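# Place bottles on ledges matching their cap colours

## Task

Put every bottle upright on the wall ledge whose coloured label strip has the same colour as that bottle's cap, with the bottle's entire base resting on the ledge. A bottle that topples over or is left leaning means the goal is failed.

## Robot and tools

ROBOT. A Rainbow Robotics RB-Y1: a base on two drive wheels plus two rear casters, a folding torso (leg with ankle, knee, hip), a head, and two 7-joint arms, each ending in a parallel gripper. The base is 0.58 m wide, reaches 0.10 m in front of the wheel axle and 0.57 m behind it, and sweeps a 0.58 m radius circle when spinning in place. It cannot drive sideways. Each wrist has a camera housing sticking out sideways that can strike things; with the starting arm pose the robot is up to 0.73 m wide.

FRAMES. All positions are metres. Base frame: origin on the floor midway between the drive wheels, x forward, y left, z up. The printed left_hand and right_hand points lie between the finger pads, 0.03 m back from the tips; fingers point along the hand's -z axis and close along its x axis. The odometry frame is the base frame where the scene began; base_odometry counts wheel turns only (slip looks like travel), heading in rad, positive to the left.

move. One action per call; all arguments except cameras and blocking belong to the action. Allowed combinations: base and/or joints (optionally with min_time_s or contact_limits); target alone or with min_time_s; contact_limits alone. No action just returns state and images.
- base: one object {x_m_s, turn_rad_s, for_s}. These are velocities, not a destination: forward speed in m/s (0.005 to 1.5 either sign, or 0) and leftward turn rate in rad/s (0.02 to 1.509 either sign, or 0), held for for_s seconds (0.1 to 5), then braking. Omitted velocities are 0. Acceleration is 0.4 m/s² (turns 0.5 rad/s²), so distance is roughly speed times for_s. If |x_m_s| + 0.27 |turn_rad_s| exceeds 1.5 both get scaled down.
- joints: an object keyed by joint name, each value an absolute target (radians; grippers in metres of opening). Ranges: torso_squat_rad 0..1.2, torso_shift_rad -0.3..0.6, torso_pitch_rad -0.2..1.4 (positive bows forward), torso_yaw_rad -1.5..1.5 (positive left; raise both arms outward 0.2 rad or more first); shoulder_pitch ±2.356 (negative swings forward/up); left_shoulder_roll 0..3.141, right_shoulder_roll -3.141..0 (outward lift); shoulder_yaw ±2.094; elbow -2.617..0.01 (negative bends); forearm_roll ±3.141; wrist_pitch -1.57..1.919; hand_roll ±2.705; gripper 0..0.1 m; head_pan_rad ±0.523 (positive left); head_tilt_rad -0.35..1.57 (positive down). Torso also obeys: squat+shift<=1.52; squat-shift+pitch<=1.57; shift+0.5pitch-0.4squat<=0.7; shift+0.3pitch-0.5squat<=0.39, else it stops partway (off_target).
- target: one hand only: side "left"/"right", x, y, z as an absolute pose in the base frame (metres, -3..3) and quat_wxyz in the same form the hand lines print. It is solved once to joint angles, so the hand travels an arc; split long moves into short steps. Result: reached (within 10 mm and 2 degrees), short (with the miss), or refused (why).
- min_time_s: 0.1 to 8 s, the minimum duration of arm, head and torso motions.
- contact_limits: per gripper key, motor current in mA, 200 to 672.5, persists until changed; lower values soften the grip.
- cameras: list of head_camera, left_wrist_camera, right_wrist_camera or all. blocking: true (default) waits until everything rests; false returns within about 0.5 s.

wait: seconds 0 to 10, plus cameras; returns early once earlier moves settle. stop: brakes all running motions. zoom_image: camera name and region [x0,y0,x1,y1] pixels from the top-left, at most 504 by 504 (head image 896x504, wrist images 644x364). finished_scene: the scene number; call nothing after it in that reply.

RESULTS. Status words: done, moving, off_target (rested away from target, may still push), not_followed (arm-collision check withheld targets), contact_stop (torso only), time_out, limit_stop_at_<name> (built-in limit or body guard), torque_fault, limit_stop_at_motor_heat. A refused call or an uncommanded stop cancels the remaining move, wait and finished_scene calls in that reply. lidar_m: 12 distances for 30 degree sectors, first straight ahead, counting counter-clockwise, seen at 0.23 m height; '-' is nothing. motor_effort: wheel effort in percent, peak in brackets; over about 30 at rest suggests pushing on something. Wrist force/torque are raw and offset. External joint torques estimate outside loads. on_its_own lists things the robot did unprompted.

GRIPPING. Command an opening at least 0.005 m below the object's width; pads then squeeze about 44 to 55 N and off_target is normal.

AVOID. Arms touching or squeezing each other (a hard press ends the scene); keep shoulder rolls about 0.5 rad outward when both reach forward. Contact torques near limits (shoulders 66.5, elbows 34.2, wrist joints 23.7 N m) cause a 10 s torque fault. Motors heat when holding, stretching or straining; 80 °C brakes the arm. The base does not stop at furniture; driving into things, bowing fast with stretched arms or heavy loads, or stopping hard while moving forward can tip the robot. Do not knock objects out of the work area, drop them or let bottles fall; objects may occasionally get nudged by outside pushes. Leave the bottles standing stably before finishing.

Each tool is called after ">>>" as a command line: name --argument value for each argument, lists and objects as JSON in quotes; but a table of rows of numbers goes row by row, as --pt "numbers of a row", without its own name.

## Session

>>> move --joints '{"left_shoulder_pitch_rad": 0.963, "left_shoulder_roll_rad": 0.196, "left_shoulder_yaw_rad": 0.014, "left_elbow_rad": -2.348, "left_forearm_roll_rad": -0.348, "left_wrist_pitch_rad": -0.181, "left_hand_roll_rad": -0.957, "left_gripper_m": 0.09, "right_shoulder_pitch_rad": 0.963, "right_shoulder_roll_rad": -0.196, "right_shoulder_yaw_rad": -0.014, "right_elbow_rad": -2.348, "right_forearm_roll_rad": 0.348, "right_wrist_pitch_rad": -0.181, "right_hand_roll_rad": 0.957, "head_tilt_rad": 0.15}' --min_time_s 2.0 --blocking false --cameras '["head_camera"]'

Scene clock: 0.50 s.
Joint torques (N m): left_arm=[1.01 5.29 -1.56 -5.8 -0.82 -1.35 -0.2] | right_arm=[4.21 -3.51 -1.7 -3.02 0.52 -0.95 0.38]
External joint torques (N m): left_arm=[0.67 3.28 -2 -3.8 -0.85 -0.44 -0.18] | right_arm=[3.1 -0.89 -1.25 -2.37 0.49 -0.33 0.36]
Motor temperatures (°C): left_arm=[33 38 32 38 34 42 39] | right_arm=[33 34 34 34 35 33 43]
Wrist force (N): left_arm=[-1.8 0.3 -5.0] | right_arm=[0.7 -0.8 -5.8]
Wrist torque (N m): left_arm=[-0.20 -0.05 0.12] | right_arm=[0.12 -0.05 -0.45]
Wrist force, peak (N): left_arm=[-1.6 0.2 -5.3] | right_arm=[2.6 -1.6 -6.0]
move: moving
base_odometry: x=+0.000 y=+0.000 heading=+0.000
lidar_m: 3.84 3.64 2.01 1.80 2.18 2.21 2.00 2.02 2.46 2.46 2.15 2.97
base_status: not commanded
joint_positions: torso_squat_rad=+0.350 torso_shift_rad=+0.000 torso_pitch_rad=+0.000 torso_yaw_rad=+0.000 left_shoulder_pitch_rad=+0.236 left_shoulder_roll_rad=+0.053 left_shoulder_yaw_rad=+0.022 left_elbow_rad=-0.537 left_forearm_roll_rad=-0.109 left_wrist_pitch_rad=-0.060 left_hand_roll_rad=-0.203 left_gripper_m=+0.090 right_shoulder_pitch_rad=+0.212 right_shoulder_roll_rad=-0.077 right_shoulder_yaw_rad=+0.017 right_elbow_rad=-0.411 right_forearm_roll_rad=+0.059 right_wrist_pitch_rad=-0.056 right_hand_roll_rad=+0.254 right_gripper_m=+0.100 head_pan_rad=+0.000 head_tilt_rad=+0.367
joint_status: left_shoulder_pitch_rad moving; left_shoulder_roll_rad moving; left_shoulder_yaw_rad moving; left_elbow_rad moving; left_forearm_roll_rad moving; left_wrist_pitch_rad moving; left_hand_roll_rad moving; left_gripper_m moving; right_shoulder_pitch_rad moving; right_shoulder_roll_rad moving; right_shoulder_yaw_rad moving; right_elbow_rad moving; right_forearm_roll_rad moving; right_wrist_pitch_rad moving; right_hand_roll_rad moving; head_tilt_rad moving
wheel_motors_off: 0
motor_effort: left_wheel=+1(2) right_wheel=+0(2)
chest: x=-0.2280 y=-0.0002 z=+1.2475 quat_wxyz=(+1.000, +0.000, +0.000, +0.000) (m; base frame)
left_hand: x=-0.1275 y=+0.2766 z=+0.5858 quat_wxyz=(+0.975, +0.066, -0.178, -0.115) (m; base frame)
right_hand: x=-0.1715 y=-0.2815 z=+0.5738 quat_wxyz=(+0.980, -0.060, -0.124, +0.140) (m; base frame)
pictures: head_camera
camera_calibration:
head_camera: T_world_to_cam=[[-0.0275862, -0.999325, 0.0242523, -0.0362972], [-0.324561, -0.0139929, -0.945761, 1.36067], [0.945462, -0.0339613, -0.323956, 0.606779], [0, 0, 0, 1]] pos_world=[-0.133069, 0.00337392, 1.48432]

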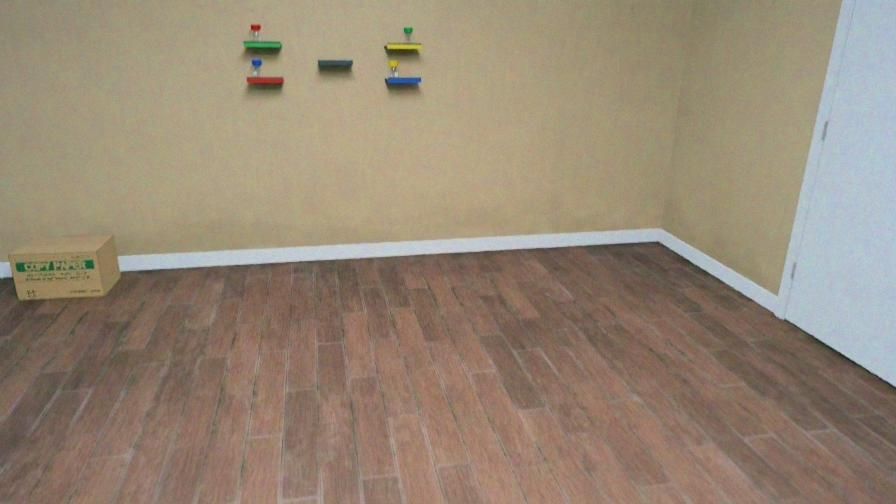

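>>> wait --seconds 0.1 --cameras '["head_camera"]'

>>> zoom_image --camera "head_camera" --region '[220, 110, 460, 260]'

Scene clock: 3.70 s.
Joint torques (N m): left_arm=[3.52 4.4 1.07 -10.73 0.17 -1.65 0.37] | right_arm=[4.16 -4.27 -2.72 -8.58 -0.27 -1.48 -0.15]
External joint torques (N m): left_arm=[0.04 1.39 -1.55 -0.48 -0.17 0.01 0.36] | right_arm=[0.05 -0.95 0.05 1.27 -0.19 0.13 -0.14]
Wrist force (N): left_arm=[0.8 -5.0 1.0] | right_arm=[3.3 4.4 0.5]
Wrist torque (N m): left_arm=[0.18 0.09 0.03] | right_arm=[-0.26 0.07 -0.30]
Wrist force, peak (N): left_arm=[1.0 -5.4 0.9] | right_arm=[0.6 0.2 -6.2]
earlier move: done
base_odometry: x=+0.000 y=+0.000 heading=+0.000
lidar_m: 3.84 3.64 2.00 1.80 2.18 2.21 2.00 2.01 2.46 2.45 2.14 2.96
base_status: not commanded
joint_positions: torso_squat_rad=+0.350 torso_shift_rad=+0.000 torso_pitch_rad=+0.000 torso_yaw_rad=+0.000 left_shoulder_pitch_rad=+0.963 left_shoulder_roll_rad=+0.196 left_shoulder_yaw_rad=+0.014 left_elbow_rad=-2.348 left_forearm_roll_rad=-0.348 left_wrist_pitch_rad=-0.181 left_hand_roll_rad=-0.957 left_gripper_m=+0.090 right_shoulder_pitch_rad=+0.963 right_shoulder_roll_rad=-0.196 right_shoulder_yaw_rad=-0.014 right_elbow_rad=-2.348 right_forearm_roll_rad=+0.348 right_wrist_pitch_rad=-0.181 right_hand_roll_rad=+0.957 right_gripper_m=+0.100 head_pan_rad=+0.000 head_tilt_rad=+0.150
joint_status: all done
wheel_motors_off: 0
motor_effort: left_wheel=+2(2) right_wheel=-2(2)
chest: x=-0.2280 y=-0.0002 z=+1.2475 quat_wxyz=(+1.000, +0.000, +0.000, +0.000) (m; base frame)
left_hand: x=+0.0396 y=+0.3118 z=+1.0801 quat_wxyz=(+0.515, +0.520, -0.483, -0.480) (m; base frame)
right_hand: x=+0.0397 y=-0.3118 z=+1.0796 quat_wxyz=(+0.516, -0.520, -0.484, +0.479) (m; base frame)
wait: 0.00 of 0.1 s (the move ended)
pictures: head_camera
camera_calibration:
head_camera: T_world_to_cam=[[-0.0322622, -0.999322, 0.0177565, -0.027951], [-0.113257, -0.0139961, -0.993467, 1.47327], [0.993042, -0.0340625, -0.112729, 0.310785], [0, 0, 0, 1]] pos_world=[-0.142666, 0.00327414, 1.49917]

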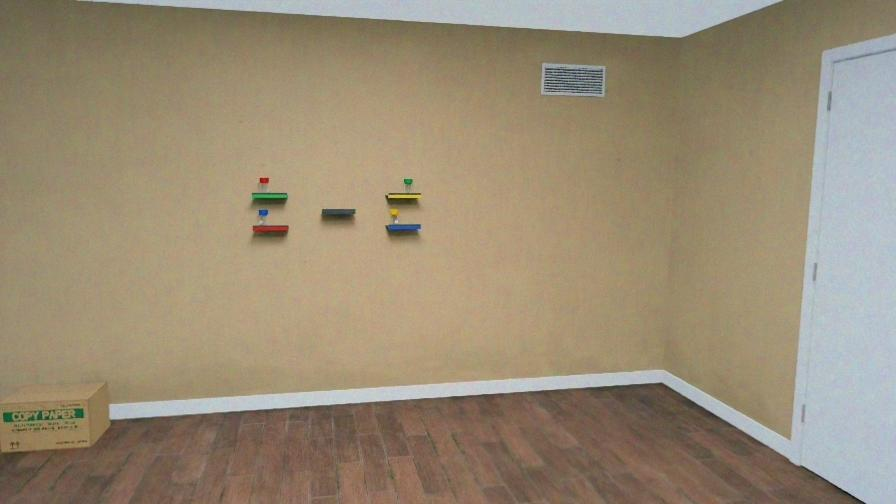

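Scaled by 2.100 from the camera's 896x504 image, which has a finer 1280x720 frame.

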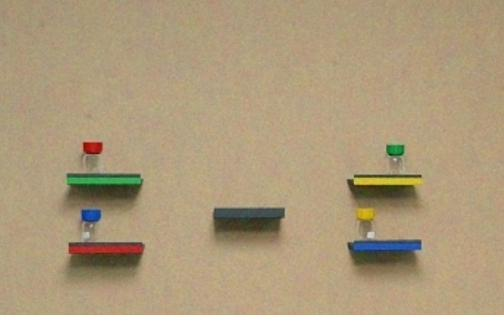

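>>> move --base '{"turn_rad_s": -0.254, "for_s": 0.5667}'

>>> move --base '{"x_m_s": 0.9, "for_s": 3.7}' --cameras '["head_camera"]'

Scene clock: 7.70 s.
Joint torques (N m): left_arm=[2.94 4.25 0.67 -10.8 0.21 -1.81 0.49] | right_arm=[4.37 -4.44 -2.8 -8.66 -0.23 -1.47 -0.18]
External joint torques (N m): left_arm=[-0.55 1.24 -1.96 -0.55 -0.13 -0.16 0.48] | right_arm=[0.26 -1.13 -0.03 1.19 -0.15 0.14 -0.17]
Wrist force (N): left_arm=[0.8 -5.1 1.0] | right_arm=[3.0 5.2 0.6]
Wrist torque (N m): left_arm=[0.18 0.11 0.03] | right_arm=[-0.36 0.05 -0.29]
Wrist force, peak (N): left_arm=[1.1 -5.4 1.1] | right_arm=[3.7 4.8 1.2]
move: done
base_odometry: x=+0.000 y=+0.000 heading=-0.143
lidar_m: 3.85 3.64 2.35 1.80 2.17 2.39 2.01 2.00 2.26 2.45 2.15 2.31
base_status: done (sent for 0.57 of 0.57 s)
joint_positions: torso_squat_rad=+0.350 torso_shift_rad=+0.000 torso_pitch_rad=+0.000 torso_yaw_rad=+0.000 left_shoulder_pitch_rad=+0.963 left_shoulder_roll_rad=+0.196 left_shoulder_yaw_rad=+0.014 left_elbow_rad=-2.348 left_forearm_roll_rad=-0.348 left_wrist_pitch_rad=-0.181 left_hand_roll_rad=-0.957 left_gripper_m=+0.090 right_shoulder_pitch_rad=+0.963 right_shoulder_roll_rad=-0.196 right_shoulder_yaw_rad=-0.014 right_elbow_rad=-2.348 right_forearm_roll_rad=+0.348 right_wrist_pitch_rad=-0.181 right_hand_roll_rad=+0.957 right_gripper_m=+0.100 head_pan_rad=+0.000 head_tilt_rad=+0.150
joint_status: not commanded
wheel_motors_off: 0
motor_effort: left_wheel=+6(30) right_wheel=-3(20)
chest: x=-0.2280 y=-0.0002 z=+1.2475 quat_wxyz=(+1.000, +0.000, +0.000, +0.000) (m; base frame)
left_hand: x=+0.0396 y=+0.3119 z=+1.0801 quat_wxyz=(+0.515, +0.520, -0.483, -0.480) (m; base frame)
right_hand: x=+0.0397 y=-0.3118 z=+1.0796 quat_wxyz=(+0.516, -0.520, -0.484, +0.479) (m; base frame)
pictures: none

Scene clock: 13.77 s.
Joint torques (N m): left_arm=[4.21 4.35 0.61 -10.73 0.15 -1.75 0.4] | right_arm=[3.87 -4.09 -3.25 -8.98 -0.15 -1.6 -0.22]
External joint torques (N m): left_arm=[0.73 1.34 -2.02 -0.48 -0.19 -0.09 0.39] | right_arm=[-0.24 -0.77 -0.48 0.87 -0.07 0.02 -0.21]
Wrist force (N): left_arm=[0.6 -5.0 1.1] | right_arm=[3.3 4.2 0.8]
Wrist torque (N m): left_arm=[0.17 0.09 0.02] | right_arm=[-0.22 0.08 -0.29]
Wrist force, peak (N): left_arm=[0.8 -5.4 1.4] | right_arm=[4.0 4.7 1.3]
move: done
base_odometry: x=+3.296 y=-0.476 heading=-0.143
lidar_m: 0.70 0.69 0.79 1.28 2.91 3.22 5.16 2.31 1.70 1.43 1.42 0.84
base_status: done (sent for 3.7 of 3.7 s)
joint_positions: torso_squat_rad=+0.350 torso_shift_rad=+0.000 torso_pitch_rad=+0.000 torso_yaw_rad=+0.000 left_shoulder_pitch_rad=+0.963 left_shoulder_roll_rad=+0.196 left_shoulder_yaw_rad=+0.014 left_elbow_rad=-2.348 left_forearm_roll_rad=-0.348 left_wrist_pitch_rad=-0.181 left_hand_roll_rad=-0.957 left_gripper_m=+0.090 right_shoulder_pitch_rad=+0.963 right_shoulder_roll_rad=-0.196 right_shoulder_yaw_rad=-0.014 right_elbow_rad=-2.348 right_forearm_roll_rad=+0.348 right_wrist_pitch_rad=-0.181 right_hand_roll_rad=+0.957 right_gripper_m=+0.100 head_pan_rad=+0.000 head_tilt_rad=+0.150
joint_status: not commanded
wheel_motors_off: 0
motor_effort: left_wheel=-6(35) right_wheel=+1(31)
chest: x=-0.2280 y=-0.0002 z=+1.2475 quat_wxyz=(+1.000, +0.000, +0.000, +0.000) (m; base frame)
left_hand: x=+0.0397 y=+0.3118 z=+1.0802 quat_wxyz=(+0.515, +0.520, -0.483, -0.480) (m; base frame)
right_hand: x=+0.0397 y=-0.3118 z=+1.0796 quat_wxyz=(+0.516, -0.520, -0.484, +0.479) (m; base frame)
pictures: head_camera
camera_calibration:
head_camera: T_world_to_cam=[[-0.0322599, -0.999322, 0.0177596, -0.0278521], [-0.113356, -0.013996, -0.993456, 1.47325], [0.993031, -0.034062, -0.112827, 0.310835], [0, 0, 0, 1]] pos_world=[-0.142566, 0.00337414, 1.49917]

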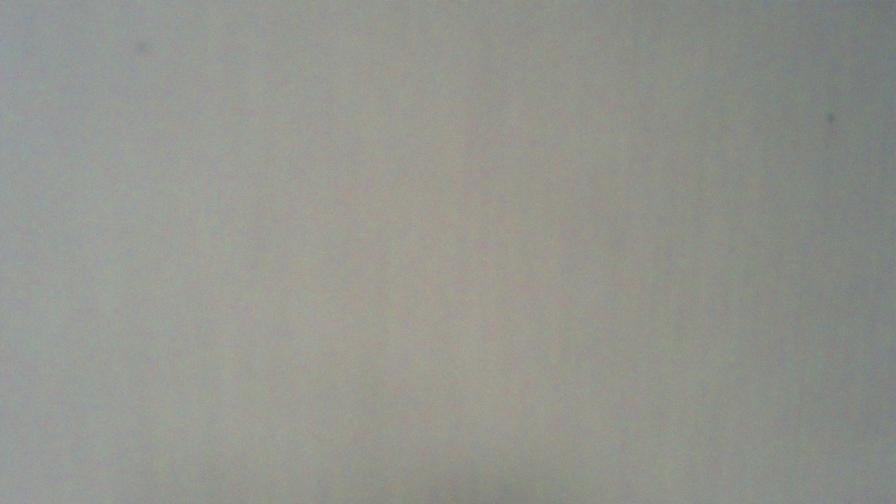

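>>> move --base '{"x_m_s": -0.12, "for_s": 0.3333}'

>>> move --base '{"turn_rad_s": -0.791, "for_s": 1.5333}' --joints '{"torso_yaw_rad": 1.5, "head_tilt_rad": 0.3}' --min_time_s 2.4 --cameras '["head_camera"]'

Scene clock: 16.00 s.
Joint torques (N m): left_arm=[3.41 4.39 0.81 -10.71 0.12 -1.71 0.4] | right_arm=[4.1 -4.17 -3.29 -9.18 -0.1 -1.38 -0.19]
External joint torques (N m): left_arm=[-0.07 1.38 -1.81 -0.46 -0.22 -0.06 0.39] | right_arm=[-0.01 -0.86 -0.52 0.67 -0.02 0.23 -0.18]
Wrist force (N): left_arm=[0.8 -5.1 1.1] | right_arm=[3.1 4.1 0.3]
Wrist torque (N m): left_arm=[0.18 0.08 0.04] | right_arm=[-0.21 0.07 -0.30]
Wrist force, peak (N): left_arm=[1.0 -5.4 1.2] | right_arm=[3.7 4.9 1.4]
move: done
base_odometry: x=+3.256 y=-0.471 heading=-0.144
lidar_m: 0.73 0.73 0.82 1.35 2.90 3.19 5.13 2.32 1.70 1.43 1.43 0.88
base_status: done (sent for 0.33 of 0.33 s)
joint_positions: torso_squat_rad=+0.350 torso_shift_rad=+0.000 torso_pitch_rad=+0.000 torso_yaw_rad=+0.000 left_shoulder_pitch_rad=+0.963 left_shoulder_roll_rad=+0.196 left_shoulder_yaw_rad=+0.014 left_elbow_rad=-2.348 left_forearm_roll_rad=-0.348 left_wrist_pitch_rad=-0.181 left_hand_roll_rad=-0.957 left_gripper_m=+0.090 right_shoulder_pitch_rad=+0.963 right_shoulder_roll_rad=-0.196 right_shoulder_yaw_rad=-0.014 right_elbow_rad=-2.348 right_forearm_roll_rad=+0.348 right_wrist_pitch_rad=-0.181 right_hand_roll_rad=+0.957 right_gripper_m=+0.100 head_pan_rad=+0.000 head_tilt_rad=+0.150
joint_status: not commanded
wheel_motors_off: 0
motor_effort: left_wheel=+0(25) right_wheel=+2(18)
chest: x=-0.2280 y=-0.0002 z=+1.2475 quat_wxyz=(+1.000, +0.000, +0.000, +0.000) (m; base frame)
left_hand: x=+0.0397 y=+0.3119 z=+1.0801 quat_wxyz=(+0.515, +0.520, -0.483, -0.480) (m; base frame)
right_hand: x=+0.0397 y=-0.3118 z=+1.0796 quat_wxyz=(+0.516, -0.520, -0.484, +0.479) (m; base frame)
pictures: none

Scene clock: 19.40 s.
Joint torques (N m): left_arm=[3.6 4.44 0.96 -10.63 0.09 -1.75 0.34] | right_arm=[4.25 -3.98 -2.69 -8.96 -0.13 -1.68 -0.23]
External joint torques (N m): left_arm=[0.15 1.43 -1.67 -0.37 -0.25 -0.1 0.32] | right_arm=[0.17 -0.67 0.07 0.9 -0.04 -0.06 -0.22]
Wrist force (N): left_arm=[1.1 -5.0 1.1] | right_arm=[2.4 4.5 0.1]
Wrist torque (N m): left_arm=[0.17 0.15 0.05] | right_arm=[-0.28 -0.04 -0.26]
Wrist force, peak (N): left_arm=[1.0 -5.4 1.2] | right_arm=[3.8 5.0 0.2]
move: done
base_odometry: x=+3.256 y=-0.470 heading=-1.319
lidar_m: 1.43 0.96 0.74 0.73 0.78 1.15 2.25 3.20 5.00 4.23 1.86 1.46
base_status: done (sent for 1.53 of 1.53 s)
joint_positions: torso_squat_rad=+0.350 torso_shift_rad=+0.000 torso_pitch_rad=+0.000 torso_yaw_rad=+1.500 left_shoulder_pitch_rad=+0.963 left_shoulder_roll_rad=+0.196 left_shoulder_yaw_rad=+0.014 left_elbow_rad=-2.348 left_forearm_roll_rad=-0.348 left_wrist_pitch_rad=-0.181 left_hand_roll_rad=-0.957 left_gripper_m=+0.090 right_shoulder_pitch_rad=+0.963 right_shoulder_roll_rad=-0.196 right_shoulder_yaw_rad=-0.014 right_elbow_rad=-2.348 right_forearm_roll_rad=+0.348 right_wrist_pitch_rad=-0.181 right_hand_roll_rad=+0.957 right_gripper_m=+0.100 head_pan_rad=+0.000 head_tilt_rad=+0.300
joint_status: all done
wheel_motors_off: 0
motor_effort: left_wheel=+5(28) right_wheel=+0(26)
chest: x=-0.2280 y=-0.0002 z=+1.2475 quat_wxyz=(+0.732, +0.000, +0.000, +0.682) (m; base frame)
left_hand: x=-0.5201 y=+0.2891 z=+1.0801 quat_wxyz=(+0.704, +0.710, +0.001, +0.000) (m; base frame)
right_hand: x=+0.1020 y=+0.2448 z=+1.0800 quat_wxyz=(+0.050, -0.051, -0.708, +0.702) (m; base frame)
pictures: head_camera
camera_calibration:
head_camera: T_world_to_cam=[[0.994708, -0.100118, 0.0230848, 0.198816], [-0.00378689, -0.260252, -0.965533, 1.46089], [0.102675, 0.960336, -0.259254, 0.320799], [0, 0, 0, 1]] pos_world=[-0.22517, 0.0920306, 1.48912]

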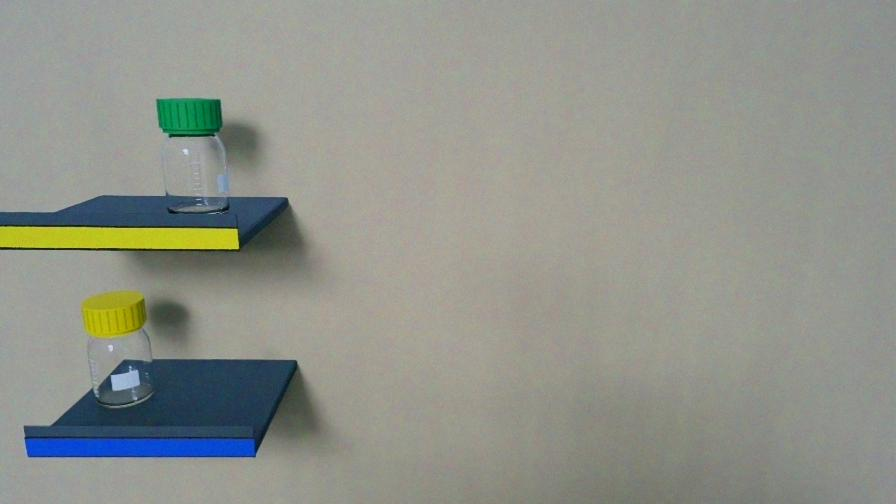

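>>> move --base '{"turn_rad_s": -0.15, "for_s": 0.3867}' --joints '{"left_shoulder_pitch_rad": -0.763, "left_shoulder_roll_rad": 1.063, "left_shoulder_yaw_rad": 0.123, "left_elbow_rad": -2.251, "left_forearm_roll_rad": 0.637, "left_wrist_pitch_rad": 1.562, "left_hand_roll_rad": -0.869}' --min_time_s 1.6 --cameras '["head_camera", "left_wrist_camera"]'

Scene clock: 23.57 s.
Joint torques (N m): left_arm=[-14.29 10.41 6.86 0.49 -1.3 -1.82 0.37] | right_arm=[3.78 -3.99 -2.75 -8.92 -0.1 -1.54 -0.15]
External joint torques (N m): left_arm=[0.15 -0.27 -0.45 0.52 -0.02 -0.28 0.35] | right_arm=[-0.3 -0.68 0.01 0.94 -0.02 0.08 -0.15]
Wrist force (N): left_arm=[1.0 -4.9 -0.1] | right_arm=[1.9 4.6 1.2]
Wrist torque (N m): left_arm=[0.18 0.12 -0.09] | right_arm=[-0.23 -0.08 -0.31]
Wrist force, peak (N): left_arm=[-0.4 -6.2 -0.1] | right_arm=[3.3 5.7 0.3]
move: done
base_odometry: x=+3.256 y=-0.470 heading=-1.378
lidar_m: 1.43 1.01 0.75 0.73 0.76 1.08 2.25 2.93 4.68 5.01 1.95 1.47
base_status: done (sent for 0.4 of 0.4 s)
joint_positions: torso_squat_rad=+0.350 torso_shift_rad=+0.000 torso_pitch_rad=+0.000 torso_yaw_rad=+1.500 left_shoulder_pitch_rad=-0.763 left_shoulder_roll_rad=+1.063 left_shoulder_yaw_rad=+0.123 left_elbow_rad=-2.251 left_forearm_roll_rad=+0.637 left_wrist_pitch_rad=+1.562 left_hand_roll_rad=-0.869 left_gripper_m=+0.090 right_shoulder_pitch_rad=+0.963 right_shoulder_roll_rad=-0.196 right_shoulder_yaw_rad=-0.014 right_elbow_rad=-2.348 right_forearm_roll_rad=+0.348 right_wrist_pitch_rad=-0.181 right_hand_roll_rad=+0.957 right_gripper_m=+0.100 head_pan_rad=+0.000 head_tilt_rad=+0.300
joint_status: all done
wheel_motors_off: 0
motor_effort: left_wheel=+7(27) right_wheel=+1(20)
chest: x=-0.2280 y=-0.0002 z=+1.2475 quat_wxyz=(+0.732, +0.000, +0.000, +0.681) (m; base frame)
left_hand: x=-0.5001 y=+0.4845 z=+1.4305 quat_wxyz=(+0.765, +0.644, +0.000, +0.000) (m; base frame)
right_hand: x=+0.1020 y=+0.2448 z=+1.0800 quat_wxyz=(+0.051, -0.051, -0.708, +0.702) (m; base frame)
pictures: head_camera, left_wrist_camera
camera_calibration:
head_camera: T_world_to_cam=[[0.994707, -0.100147, 0.0229904, 0.198859], [-0.00387512, -0.260149, -0.965561, 1.46091], [0.102679, 0.960361, -0.25916, 0.320648], [0, 0, 0, 1]] pos_world=[-0.22507, 0.0920304, 1.48912]
left_wrist_camera: T_world_to_cam=[[0.999337, -0.036414, -0.0000472874, 0.516456], [-0.0223135, -0.611339, -0.791054, 1.44399], [0.0287765, 0.79053, -0.611746, 0.580689], [0, 0, 0, 1]] pos_world=[-0.500603, 0.442522, 1.49753]

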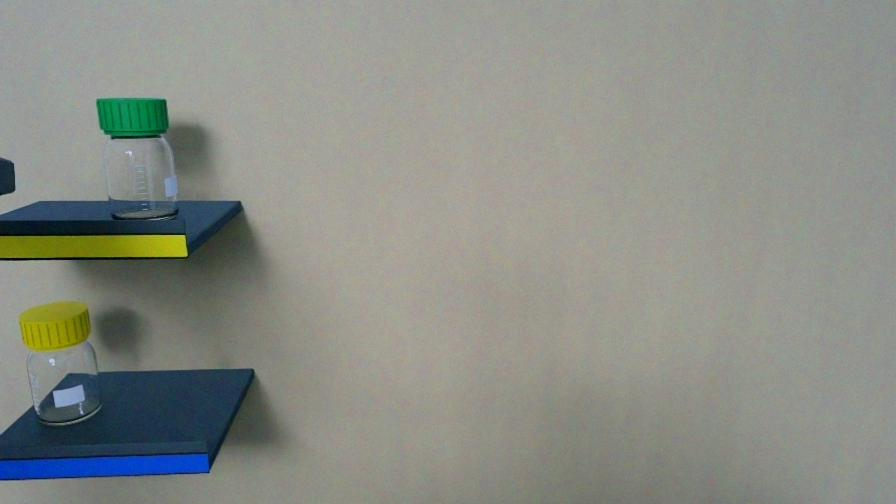

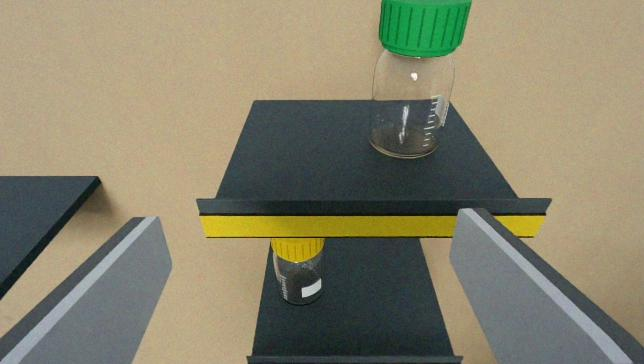

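>>> move --target '{"side": "left", "x": -0.427, "y": 0.602, "z": 1.436, "quat_wxyz": [0.766, 0.6428, 0, 0]}' --min_time_s 1.0 --cameras '["left_wrist_camera"]'

Scene clock: 26.33 s.
Joint torques (N m): left_arm=[-21.05 10.23 7.93 -2.36 -1.17 -1.71 -0.07] | right_arm=[4.17 -3.98 -2.19 -9.01 -0.19 -1.48 -0.14]
External joint torques (N m): left_arm=[-0.29 1.16 -0.35 0.64 0 -0.11 -0.08] | right_arm=[0.08 -0.68 0.57 0.85 -0.11 0.13 -0.14]
Wrist force (N): left_arm=[1.0 -5.0 0.0] | right_arm=[3.0 4.8 1.1]
Wrist torque (N m): left_arm=[0.16 0.10 0.04] | right_arm=[-0.34 0.05 -0.21]
Wrist force, peak (N): left_arm=[0.3 -5.5 0.1] | right_arm=[3.6 5.4 0.8]
move: done
base_odometry: x=+3.256 y=-0.470 heading=-1.378
lidar_m: 1.43 1.01 0.75 0.73 0.76 1.08 2.25 2.93 4.69 5.00 1.95 1.47
base_status: not commanded
joint_positions: torso_squat_rad=+0.350 torso_shift_rad=+0.000 torso_pitch_rad=+0.000 torso_yaw_rad=+1.500 left_shoulder_pitch_rad=-1.122 left_shoulder_roll_rad=+0.820 left_shoulder_yaw_rad=-0.247 left_elbow_rad=-1.751 left_forearm_roll_rad=+0.372 left_wrist_pitch_rad=+1.374 left_hand_roll_rad=-0.908 left_gripper_m=+0.090 right_shoulder_pitch_rad=+0.963 right_shoulder_roll_rad=-0.196 right_shoulder_yaw_rad=-0.014 right_elbow_rad=-2.348 right_forearm_roll_rad=+0.348 right_wrist_pitch_rad=-0.181 right_hand_roll_rad=+0.957 right_gripper_m=+0.100 head_pan_rad=+0.000 head_tilt_rad=+0.300
joint_status: all done
wheel_motors_off: 0
motor_effort: left_wheel=+7(7) right_wheel=+1(2)
chest: x=-0.2279 y=-0.0002 z=+1.2475 quat_wxyz=(+0.732, +0.000, +0.000, +0.681) (m; base frame)
left_hand: x=-0.4269 y=+0.6012 z=+1.4362 quat_wxyz=(+0.766, +0.643, +0.000, +0.000) (m; base frame)
left_hand_status: reached (checked arc, planned for 1.0 s): 1 mm and 0.1 deg off.
right_hand: x=+0.1020 y=+0.2447 z=+1.0800 quat_wxyz=(+0.051, -0.051, -0.708, +0.702) (m; base frame)
pictures: left_wrist_camera
camera_calibration:
left_wrist_camera: T_world_to_cam=[[0.999328, -0.0366389, 0.00118389, 0.44592], [-0.0215177, -0.612431, -0.790231, 1.52118], [0.0296783, 0.789675, -0.612808, 0.492281], [0, 0, 0, 1]] pos_world=[-0.427497, 0.559216, 1.50323]

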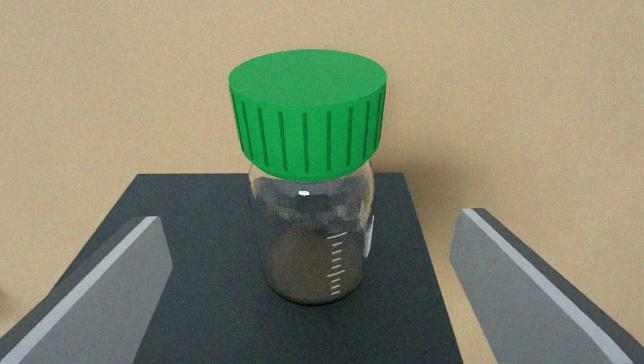

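>>> move --target '{"side": "left", "x": -0.4265, "y": 0.662, "z": 1.403, "quat_wxyz": [0.766, 0.6428, 0, 0]}' --min_time_s 0.9

>>> move --joints '{"left_gripper_m": 0.04}' --cameras '["left_wrist_camera"]'

>>> move --target '{"side": "left", "x": -0.4265, "y": 0.66, "z": 1.45, "quat_wxyz": [0.766, 0.6428, 0, 0]}' --min_time_s 0.7

>>> move --target '{"side": "left", "x": -0.46, "y": 0.495, "z": 1.45, "quat_wxyz": [0.766, 0.6428, 0, 0]}' --min_time_s 1.3 --cameras '["left_wrist_camera"]'

Scene clock: 28.13 s.
Joint torques (N m): left_arm=[-24.6 9.5 6.57 -4.51 -1.26 -1.67 0.02] | right_arm=[4.13 -3.66 -2.4 -8.63 -0.18 -1.51 -0.16]
External joint torques (N m): left_arm=[-1.54 -0.09 -1.52 0.37 -0.27 -0.02 0.01] | right_arm=[0.05 -0.36 0.36 1.23 -0.1 0.11 -0.15]
Wrist force (N): left_arm=[1.0 -5.1 0.0] | right_arm=[3.0 4.7 0.4]
Wrist torque (N m): left_arm=[0.17 0.12 0.03] | right_arm=[-0.31 0.02 -0.26]
Wrist force, peak (N): left_arm=[1.4 -5.3 -0.4] | right_arm=[3.8 4.9 1.6]
move: done
base_odometry: x=+3.256 y=-0.470 heading=-1.378
lidar_m: 1.43 1.02 0.75 0.73 0.77 1.07 2.26 2.94 4.68 5.00 1.96 1.48
base_status: not commanded
joint_positions: torso_squat_rad=+0.350 torso_shift_rad=+0.000 torso_pitch_rad=+0.000 torso_yaw_rad=+1.500 left_shoulder_pitch_rad=-1.141 left_shoulder_roll_rad=+0.736 left_shoulder_yaw_rad=-0.297 left_elbow_rad=-1.477 left_forearm_roll_rad=+0.307 left_wrist_pitch_rad=+1.140 left_hand_roll_rad=-0.950 left_gripper_m=+0.090 right_shoulder_pitch_rad=+0.963 right_shoulder_roll_rad=-0.196 right_shoulder_yaw_rad=-0.014 right_elbow_rad=-2.348 right_forearm_roll_rad=+0.348 right_wrist_pitch_rad=-0.181 right_hand_roll_rad=+0.957 right_gripper_m=+0.100 head_pan_rad=+0.000 head_tilt_rad=+0.300
joint_status: all done
wheel_motors_off: 0
motor_effort: left_wheel=+7(8) right_wheel=+1(2)
chest: x=-0.2280 y=-0.0002 z=+1.2475 quat_wxyz=(+0.732, +0.000, +0.000, +0.681) (m; base frame)
left_hand: x=-0.4266 y=+0.6617 z=+1.4033 quat_wxyz=(+0.766, +0.643, +0.000, +0.000) (m; base frame)
left_hand_status: reached (checked arc, planned for 0.9 s): 0 mm and 0.0 deg off.
right_hand: x=+0.1020 y=+0.2447 z=+1.0800 quat_wxyz=(+0.051, -0.051, -0.708, +0.702) (m; base frame)
pictures: none

Scene clock: 29.20 s.
Joint torques (N m): left_arm=[-24.81 9.93 6.5 -4.61 -1.01 -1.63 0.06] | right_arm=[4.18 -3.98 -2.77 -9.25 -0.23 -1.52 -0.17]
External joint torques (N m): left_arm=[-1.76 0.34 -1.6 0.28 -0.02 0.02 0.05] | right_arm=[0.1 -0.67 -0.01 0.61 -0.14 0.09 -0.16]
Wrist force (N): left_arm=[0.6 -4.6 -0.1] | right_arm=[2.7 4.8 0.7]
Wrist torque (N m): left_arm=[0.17 0.08 0.06] | right_arm=[-0.27 0.03 -0.26]
Wrist force, peak (N): left_arm=[0.7 -5.3 0.1] | right_arm=[3.3 5.3 1.0]
move: off_target
base_odometry: x=+3.256 y=-0.470 heading=-1.378
lidar_m: 1.43 1.01 0.75 0.73 0.77 1.08 2.25 2.94 4.69 5.00 1.95 1.48
base_status: not commanded
joint_positions: torso_squat_rad=+0.350 torso_shift_rad=+0.000 torso_pitch_rad=+0.000 torso_yaw_rad=+1.500 left_shoulder_pitch_rad=-1.141 left_shoulder_roll_rad=+0.736 left_shoulder_yaw_rad=-0.297 left_elbow_rad=-1.477 left_forearm_roll_rad=+0.306 left_wrist_pitch_rad=+1.140 left_hand_roll_rad=-0.950 left_gripper_m=+0.055 right_shoulder_pitch_rad=+0.963 right_shoulder_roll_rad=-0.196 right_shoulder_yaw_rad=-0.014 right_elbow_rad=-2.348 right_forearm_roll_rad=+0.348 right_wrist_pitch_rad=-0.181 right_hand_roll_rad=+0.957 right_gripper_m=+0.100 head_pan_rad=+0.000 head_tilt_rad=+0.300
joint_status: left_gripper_m off_target (ended at +0.055, target +0.040)
wheel_motors_off: 0
motor_effort: left_wheel=+7(7) right_wheel=+0(2)
chest: x=-0.2280 y=-0.0002 z=+1.2475 quat_wxyz=(+0.732, +0.000, +0.000, +0.681) (m; base frame)
left_hand: x=-0.4266 y=+0.6617 z=+1.4033 quat_wxyz=(+0.766, +0.643, +0.000, +0.000) (m; base frame)
right_hand: x=+0.1020 y=+0.2447 z=+1.0800 quat_wxyz=(+0.051, -0.051, -0.708, +0.702) (m; base frame)
pictures: left_wrist_camera
camera_calibration:
left_wrist_camera: T_world_to_cam=[[0.999341, -0.0362567, 0.00152956, 0.447134], [-0.021019, -0.612674, -0.790056, 1.53235], [0.029582, 0.789504, -0.613032, 0.424732], [0, 0, 0, 1]] pos_world=[-0.427196, 0.619714, 1.47033]

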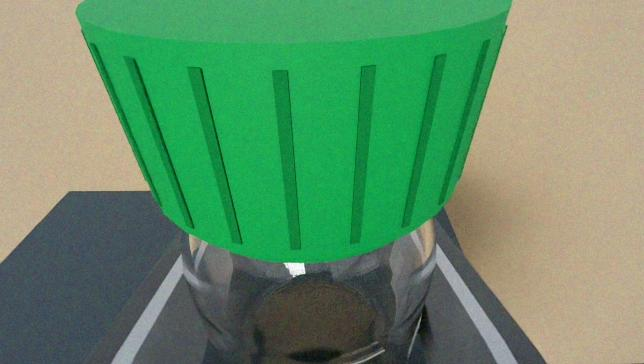

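Scene clock: 30.23 s.
Joint torques (N m): left_arm=[-25.04 11.25 8.7 -4.12 -0.97 -1.93 0.07] | right_arm=[4.03 -4.02 -2.65 -8.89 0 -1.55 -0.14]
External joint torques (N m): left_arm=[-1.77 1.84 1.21 0.5 -0.04 -0.21 0.06] | right_arm=[-0.05 -0.71 0.12 0.97 0.08 0.06 -0.13]
Wrist force (N): left_arm=[1.0 -6.3 -0.6] | right_arm=[2.6 4.6 1.0]
Wrist torque (N m): left_arm=[0.13 0.10 0.03] | right_arm=[-0.27 0.00 -0.28]
Wrist force, peak (N): left_arm=[0.9 -7.0 -0.6] | right_arm=[4.0 4.6 1.0]
move: done
base_odometry: x=+3.256 y=-0.470 heading=-1.378
lidar_m: 1.43 1.02 0.76 0.73 0.76 1.09 2.25 2.93 4.68 5.00 1.96 1.48
base_status: not commanded
joint_positions: torso_squat_rad=+0.350 torso_shift_rad=+0.000 torso_pitch_rad=+0.000 torso_yaw_rad=+1.500 left_shoulder_pitch_rad=-1.270 left_shoulder_roll_rad=+0.744 left_shoulder_yaw_rad=-0.284 left_elbow_rad=-1.392 left_forearm_roll_rad=+0.364 left_wrist_pitch_rad=+1.188 left_hand_roll_rad=-1.010 left_gripper_m=+0.055 right_shoulder_pitch_rad=+0.963 right_shoulder_roll_rad=-0.196 right_shoulder_yaw_rad=-0.014 right_elbow_rad=-2.348 right_forearm_roll_rad=+0.348 right_wrist_pitch_rad=-0.181 right_hand_roll_rad=+0.957 right_gripper_m=+0.100 head_pan_rad=+0.000 head_tilt_rad=+0.300
joint_status: all done
wheel_motors_off: 0
motor_effort: left_wheel=+7(8) right_wheel=+0(2)
chest: x=-0.2280 y=-0.0002 z=+1.2475 quat_wxyz=(+0.732, +0.000, +0.000, +0.681) (m; base frame)
left_hand: x=-0.4263 y=+0.6597 z=+1.4499 quat_wxyz=(+0.766, +0.643, +0.000, +0.000) (m; base frame)
left_hand_status: reached (checked arc, planned for 0.7 s): 0 mm and 0.0 deg off.
right_hand: x=+0.1020 y=+0.2447 z=+1.0800 quat_wxyz=(+0.051, -0.051, -0.708, +0.702) (m; base frame)
pictures: none

Scene clock: 31.90 s.
Joint torques (N m): left_arm=[-17.62 9.92 9.14 -0.54 -1.59 -2.02 0.26] | right_arm=[4 -3.75 -2.6 -9.09 -0.22 -1.51 -0.32]
External joint torques (N m): left_arm=[-1.72 0.8 1.5 -0.86 -0.2 -0.57 0.25] | right_arm=[-0.08 -0.45 0.16 0.77 -0.14 0.1 -0.31]
Wrist force (N): left_arm=[1.0 -6.6 -0.6] | right_arm=[2.6 4.7 1.1]
Wrist torque (N m): left_arm=[0.16 0.13 -0.10] | right_arm=[-0.28 0.01 -0.28]
Wrist force, peak (N): left_arm=[-0.1 -7.3 -0.1] | right_arm=[3.7 5.0 0.8]
move: done
base_odometry: x=+3.256 y=-0.470 heading=-1.378
lidar_m: 1.43 1.02 0.75 0.73 0.76 1.07 2.25 2.93 4.68 5.00 1.95 1.48
base_status: not commanded
joint_positions: torso_squat_rad=+0.350 torso_shift_rad=+0.000 torso_pitch_rad=+0.000 torso_yaw_rad=+1.500 left_shoulder_pitch_rad=-0.983 left_shoulder_roll_rad=+1.034 left_shoulder_yaw_rad=-0.067 left_elbow_rad=-2.184 left_forearm_roll_rad=+0.585 left_wrist_pitch_rad=+1.636 left_hand_roll_rad=-0.796 left_gripper_m=+0.055 right_shoulder_pitch_rad=+0.963 right_shoulder_roll_rad=-0.196 right_shoulder_yaw_rad=-0.014 right_elbow_rad=-2.348 right_forearm_roll_rad=+0.348 right_wrist_pitch_rad=-0.181 right_hand_roll_rad=+0.957 right_gripper_m=+0.100 head_pan_rad=+0.000 head_tilt_rad=+0.300
joint_status: all done
wheel_motors_off: 0
motor_effort: left_wheel=+8(8) right_wheel=+2(2)
chest: x=-0.2280 y=-0.0002 z=+1.2475 quat_wxyz=(+0.732, +0.000, +0.000, +0.681) (m; base frame)
left_hand: x=-0.4600 y=+0.4952 z=+1.4499 quat_wxyz=(+0.766, +0.643, +0.000, +0.000) (m; base frame)
left_hand_status: reached (checked arc, planned for 1.3 s): 0 mm and 0.0 deg off.
right_hand: x=+0.1020 y=+0.2448 z=+1.0800 quat_wxyz=(+0.050, -0.051, -0.708, +0.702) (m; base frame)
pictures: left_wrist_camera
camera_calibration:
left_wrist_camera: T_world_to_cam=[[0.999359, -0.0358026, 0.000848327, 0.475147], [-0.021314, -0.613639, -0.789299, 1.46574], [0.0287795, 0.788774, -0.614009, 0.587166], [0, 0, 0, 1]] pos_world=[-0.4605, 0.453308, 1.51703]

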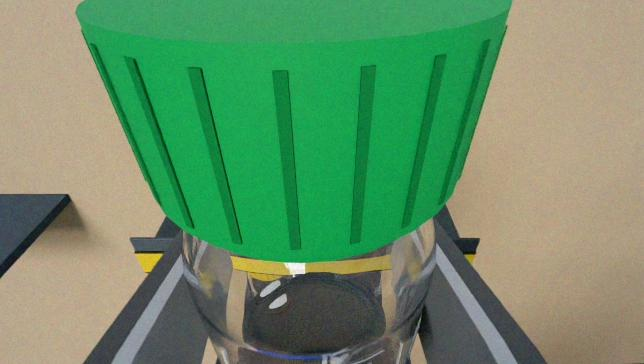

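>>> move --base '{"x_m_s": -0.5, "for_s": 1.5}' --joints '{"head_pan_rad": 0.35}' --cameras '["left_wrist_camera", "head_camera"]'

Scene clock: 35.53 s.
Joint torques (N m): left_arm=[-17.29 10.05 8.77 -0.09 -1.58 -1.84 0.28] | right_arm=[4.18 -3.79 -2.32 -9.15 -0.21 -1.64 -0.18]
External joint torques (N m): left_arm=[-1.4 0.94 1.13 -0.41 -0.18 -0.39 0.27] | right_arm=[0.1 -0.49 0.44 0.71 -0.13 -0.02 -0.17]
Wrist force (N): left_arm=[0.7 -6.6 -0.3] | right_arm=[3.5 4.4 1.7]
Wrist torque (N m): left_arm=[0.17 0.10 -0.07] | right_arm=[-0.25 0.10 -0.25]
Wrist force, peak (N): left_arm=[1.1 -6.8 -0.3] | right_arm=[3.2 5.3 0.9]
move: done
base_odometry: x=+3.113 y=+0.266 heading=-1.379
lidar_m: 2.18 1.05 0.78 0.76 0.80 1.12 1.58 2.18 3.41 5.08 2.68 2.22
base_status: done (sent for 1.5 of 1.5 s)
joint_positions: torso_squat_rad=+0.350 torso_shift_rad=+0.000 torso_pitch_rad=+0.000 torso_yaw_rad=+1.500 left_shoulder_pitch_rad=-0.983 left_shoulder_roll_rad=+1.034 left_shoulder_yaw_rad=-0.067 left_elbow_rad=-2.184 left_forearm_roll_rad=+0.585 left_wrist_pitch_rad=+1.635 left_hand_roll_rad=-0.796 left_gripper_m=+0.055 right_shoulder_pitch_rad=+0.963 right_shoulder_roll_rad=-0.196 right_shoulder_yaw_rad=-0.014 right_elbow_rad=-2.348 right_forearm_roll_rad=+0.348 right_wrist_pitch_rad=-0.181 right_hand_roll_rad=+0.957 right_gripper_m=+0.100 head_pan_rad=+0.350 head_tilt_rad=+0.300
joint_status: all done
wheel_motors_off: 0
motor_effort: left_wheel=-3(33) right_wheel=+6(27)
chest: x=-0.2280 y=-0.0002 z=+1.2475 quat_wxyz=(+0.732, +0.000, +0.000, +0.681) (m; base frame)
left_hand: x=-0.4600 y=+0.4952 z=+1.4499 quat_wxyz=(+0.766, +0.643, +0.000, +0.000) (m; base frame)
right_hand: x=+0.1020 y=+0.2448 z=+1.0800 quat_wxyz=(+0.050, -0.051, -0.708, +0.702) (m; base frame)
pictures: head_camera, left_wrist_camera
camera_calibration:
head_camera: T_world_to_cam=[[0.968741, 0.246985, 0.0232384, 0.185141], [0.0857905, -0.245646, -0.965556, 1.48088], [-0.232769, 0.937367, -0.259156, 0.245232], [0, 0, 0, 1]] pos_world=[-0.249316, 0.0881715, 1.48912]
left_wrist_camera: T_world_to_cam=[[0.999356, -0.0358842, 0.000906604, 0.475094], [-0.0213158, -0.613575, -0.789349, 1.46579], [0.0288814, 0.788821, -0.613944, 0.587094], [0, 0, 0, 1]] pos_world=[-0.460499, 0.453309, 1.51703]

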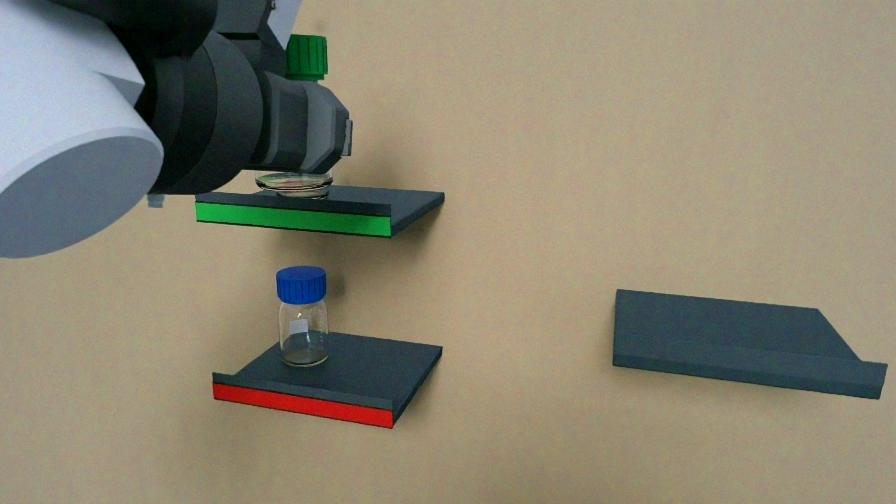

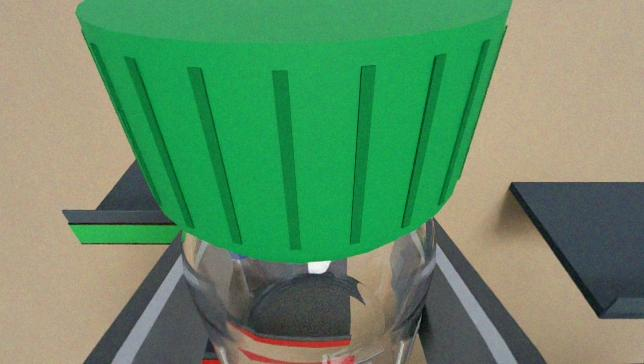

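>>> zoom_image --camera "head_camera" --region '[180, 20, 460, 250]'

Scaled by 1.800 from the camera's 896x504 image, which has a finer 1280x720 frame.

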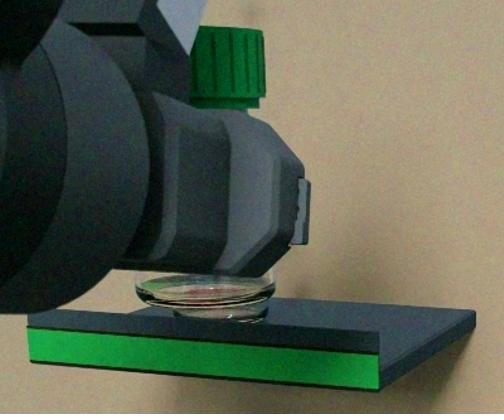

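>>> move --target '{"side": "left", "x": -0.463, "y": 0.56, "z": 1.452, "quat_wxyz": [0.766, 0.6428, 0, 0]}' --min_time_s 0.9

>>> move --target '{"side": "left", "x": -0.467, "y": 0.62, "z": 1.452, "quat_wxyz": [0.766, 0.6428, 0, 0]}' --min_time_s 1.0

>>> move --target '{"side": "left", "x": -0.469, "y": 0.68, "z": 1.452, "quat_wxyz": [0.766, 0.6428, 0, 0]}' --min_time_s 1.0 --cameras '["left_wrist_camera", "head_camera"]'

Scene clock: 39.90 s.
Joint torques (N m): left_arm=[-20.9 9.84 7.27 -1.36 -1.51 -1.79 0.13] | right_arm=[4.34 -3.66 -2.13 -8.82 -0.15 -1.49 -0.15]
External joint torques (N m): left_arm=[-2.33 0.28 -0.89 0.29 -0.31 -0.19 0.11] | right_arm=[0.26 -0.36 0.63 1.03 -0.07 0.13 -0.14]
Wrist force (N): left_arm=[0.8 -6.6 -0.3] | right_arm=[2.6 4.4 1.5]
Wrist torque (N m): left_arm=[0.18 0.10 0.04] | right_arm=[-0.23 0.04 -0.26]
Wrist force, peak (N): left_arm=[2.1 -6.8 -0.8] | right_arm=[4.0 5.4 0.7]
move: done
base_odometry: x=+3.113 y=+0.266 heading=-1.379
lidar_m: 2.18 1.05 0.78 0.75 0.79 1.12 1.57 2.18 3.41 5.09 2.68 2.22
base_status: not commanded
joint_positions: torso_squat_rad=+0.350 torso_shift_rad=+0.000 torso_pitch_rad=+0.000 torso_yaw_rad=+1.500 left_shoulder_pitch_rad=-1.049 left_shoulder_roll_rad=+0.956 left_shoulder_yaw_rad=-0.144 left_elbow_rad=-1.912 left_forearm_roll_rad=+0.507 left_wrist_pitch_rad=+1.455 left_hand_roll_rad=-0.905 left_gripper_m=+0.055 right_shoulder_pitch_rad=+0.963 right_shoulder_roll_rad=-0.196 right_shoulder_yaw_rad=-0.014 right_elbow_rad=-2.348 right_forearm_roll_rad=+0.348 right_wrist_pitch_rad=-0.181 right_hand_roll_rad=+0.957 right_gripper_m=+0.100 head_pan_rad=+0.350 head_tilt_rad=+0.300
joint_status: all done
wheel_motors_off: 0
motor_effort: left_wheel=-3(4) right_wheel=+4(6)
chest: x=-0.2280 y=-0.0002 z=+1.2475 quat_wxyz=(+0.732, +0.000, +0.000, +0.681) (m; base frame)
left_hand: x=-0.4631 y=+0.5599 z=+1.4521 quat_wxyz=(+0.766, +0.643, +0.000, +0.000) (m; base frame)
left_hand_status: reached (checked arc, planned for 0.9 s): 0 mm and 0.0 deg off.
right_hand: x=+0.1021 y=+0.2448 z=+1.0800 quat_wxyz=(+0.050, -0.051, -0.708, +0.702) (m; base frame)
pictures: none

Scene clock: 41.23 s.
Joint torques (N m): left_arm=[-23.38 10.5 6.51 -3.12 -1.24 -2.05 0] | right_arm=[4.33 -3.86 -2.59 -8.76 -0.16 -1.48 -0.25]
External joint torques (N m): left_arm=[-2.28 0.58 -1.46 0.38 -0.27 -0.33 -0.01] | right_arm=[0.25 -0.55 0.18 1.09 -0.08 0.13 -0.24]
Wrist force (N): left_arm=[0.9 -6.2 -0.4] | right_arm=[3.2 4.5 1.4]
Wrist torque (N m): left_arm=[0.11 0.09 0.04] | right_arm=[-0.27 0.06 -0.27]
Wrist force, peak (N): left_arm=[1.0 -7.0 -0.1] | right_arm=[3.9 5.3 0.8]
move: done
base_odometry: x=+3.113 y=+0.266 heading=-1.379
lidar_m: 2.18 1.05 0.78 0.75 0.79 1.11 1.58 2.18 3.41 5.09 2.68 2.22
base_status: not commanded
joint_positions: torso_squat_rad=+0.350 torso_shift_rad=+0.000 torso_pitch_rad=+0.000 torso_yaw_rad=+1.500 left_shoulder_pitch_rad=-1.139 left_shoulder_roll_rad=+0.875 left_shoulder_yaw_rad=-0.194 left_elbow_rad=-1.619 left_forearm_roll_rad=+0.461 left_wrist_pitch_rad=+1.278 left_hand_roll_rad=-1.012 left_gripper_m=+0.055 right_shoulder_pitch_rad=+0.963 right_shoulder_roll_rad=-0.196 right_shoulder_yaw_rad=-0.014 right_elbow_rad=-2.348 right_forearm_roll_rad=+0.348 right_wrist_pitch_rad=-0.181 right_hand_roll_rad=+0.957 right_gripper_m=+0.100 head_pan_rad=+0.350 head_tilt_rad=+0.300
joint_status: all done
wheel_motors_off: 0
motor_effort: left_wheel=-4(4) right_wheel=+5(6)
chest: x=-0.2280 y=-0.0002 z=+1.2475 quat_wxyz=(+0.732, +0.000, +0.000, +0.681) (m; base frame)
left_hand: x=-0.4671 y=+0.6199 z=+1.4521 quat_wxyz=(+0.766, +0.643, +0.000, +0.000) (m; base frame)
left_hand_status: reached (checked arc, planned for 1.0 s): 0 mm and 0.0 deg off.
right_hand: x=+0.1021 y=+0.2448 z=+1.0800 quat_wxyz=(+0.050, -0.051, -0.708, +0.702) (m; base frame)
pictures: none

Scene clock: 42.63 s.
Joint torques (N m): left_arm=[-26.07 10.84 5.67 -5.36 -1.02 -2.21 0.18] | right_arm=[3.93 -4.15 -2.1 -8.74 -0.28 -1.47 -0.36]
External joint torques (N m): left_arm=[-2.4 0.77 -1.19 0.09 -0.35 -0.38 0.17] | right_arm=[-0.15 -0.85 0.66 1.12 -0.19 0.14 -0.35]
Wrist force (N): left_arm=[0.8 -6.3 -0.1] | right_arm=[3.0 4.3 0.8]
Wrist torque (N m): left_arm=[0.12 0.11 0.04] | right_arm=[-0.23 0.06 -0.27]
Wrist force, peak (N): left_arm=[1.3 -7.3 -0.2] | right_arm=[3.8 4.9 1.1]
move: done
base_odometry: x=+3.113 y=+0.266 heading=-1.379
lidar_m: 2.18 1.04 0.78 0.75 0.80 1.12 1.58 2.18 3.41 5.09 2.68 2.21
base_status: not commanded
joint_positions: torso_squat_rad=+0.350 torso_shift_rad=+0.000 torso_pitch_rad=+0.000 torso_yaw_rad=+1.500 left_shoulder_pitch_rad=-1.273 left_shoulder_roll_rad=+0.778 left_shoulder_yaw_rad=-0.230 left_elbow_rad=-1.254 left_forearm_roll_rad=+0.435 left_wrist_pitch_rad=+1.079 left_hand_roll_rad=-1.135 left_gripper_m=+0.055 right_shoulder_pitch_rad=+0.963 right_shoulder_roll_rad=-0.196 right_shoulder_yaw_rad=-0.014 right_elbow_rad=-2.348 right_forearm_roll_rad=+0.348 right_wrist_pitch_rad=-0.181 right_hand_roll_rad=+0.957 right_gripper_m=+0.100 head_pan_rad=+0.350 head_tilt_rad=+0.300
joint_status: all done
wheel_motors_off: 0
motor_effort: left_wheel=-4(4) right_wheel=+5(7)
chest: x=-0.2280 y=-0.0002 z=+1.2475 quat_wxyz=(+0.732, +0.000, +0.000, +0.681) (m; base frame)
left_hand: x=-0.4690 y=+0.6795 z=+1.4520 quat_wxyz=(+0.766, +0.643, +0.000, +0.000) (m; base frame)
left_hand_status: reached (checked arc, planned for 1.0 s): 0 mm and 0.0 deg off.
right_hand: x=+0.1021 y=+0.2448 z=+1.0800 quat_wxyz=(+0.050, -0.051, -0.708, +0.702) (m; base frame)
pictures: head_camera, left_wrist_camera
camera_calibration:
head_camera: T_world_to_cam=[[0.968741, 0.246985, 0.0232384, 0.185141], [0.0857905, -0.245646, -0.965556, 1.48088], [-0.232769, 0.937367, -0.259156, 0.245232], [0, 0, 0, 1]] pos_world=[-0.249316, 0.0881715, 1.48912]
left_wrist_camera: T_world_to_cam=[[0.999346, -0.0361162, 0.0015428, 0.489974], [-0.0209183, -0.612569, -0.790141, 1.58109], [0.0294819, 0.789592, -0.612924, 0.441502], [0, 0, 0, 1]] pos_world=[-0.469596, 0.637615, 1.51913]

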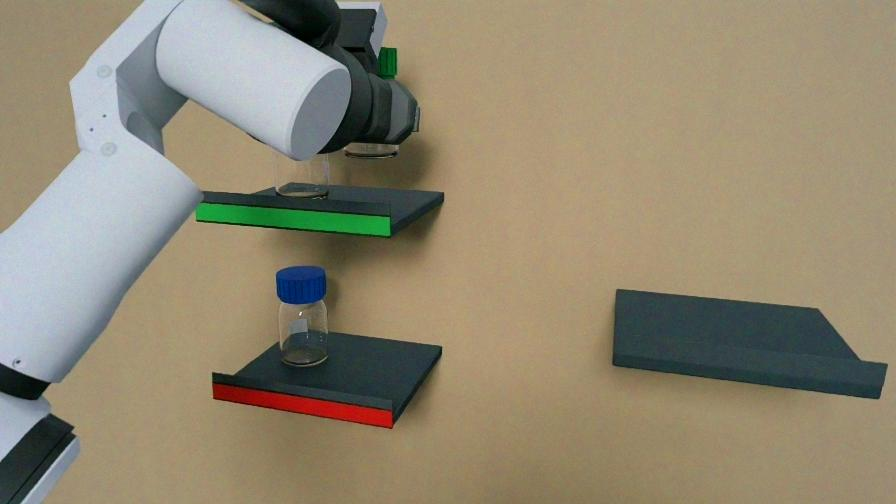

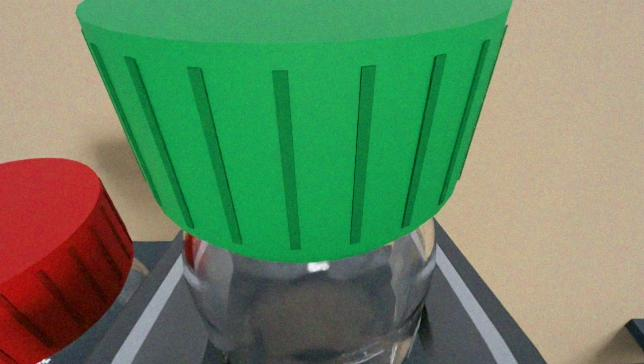

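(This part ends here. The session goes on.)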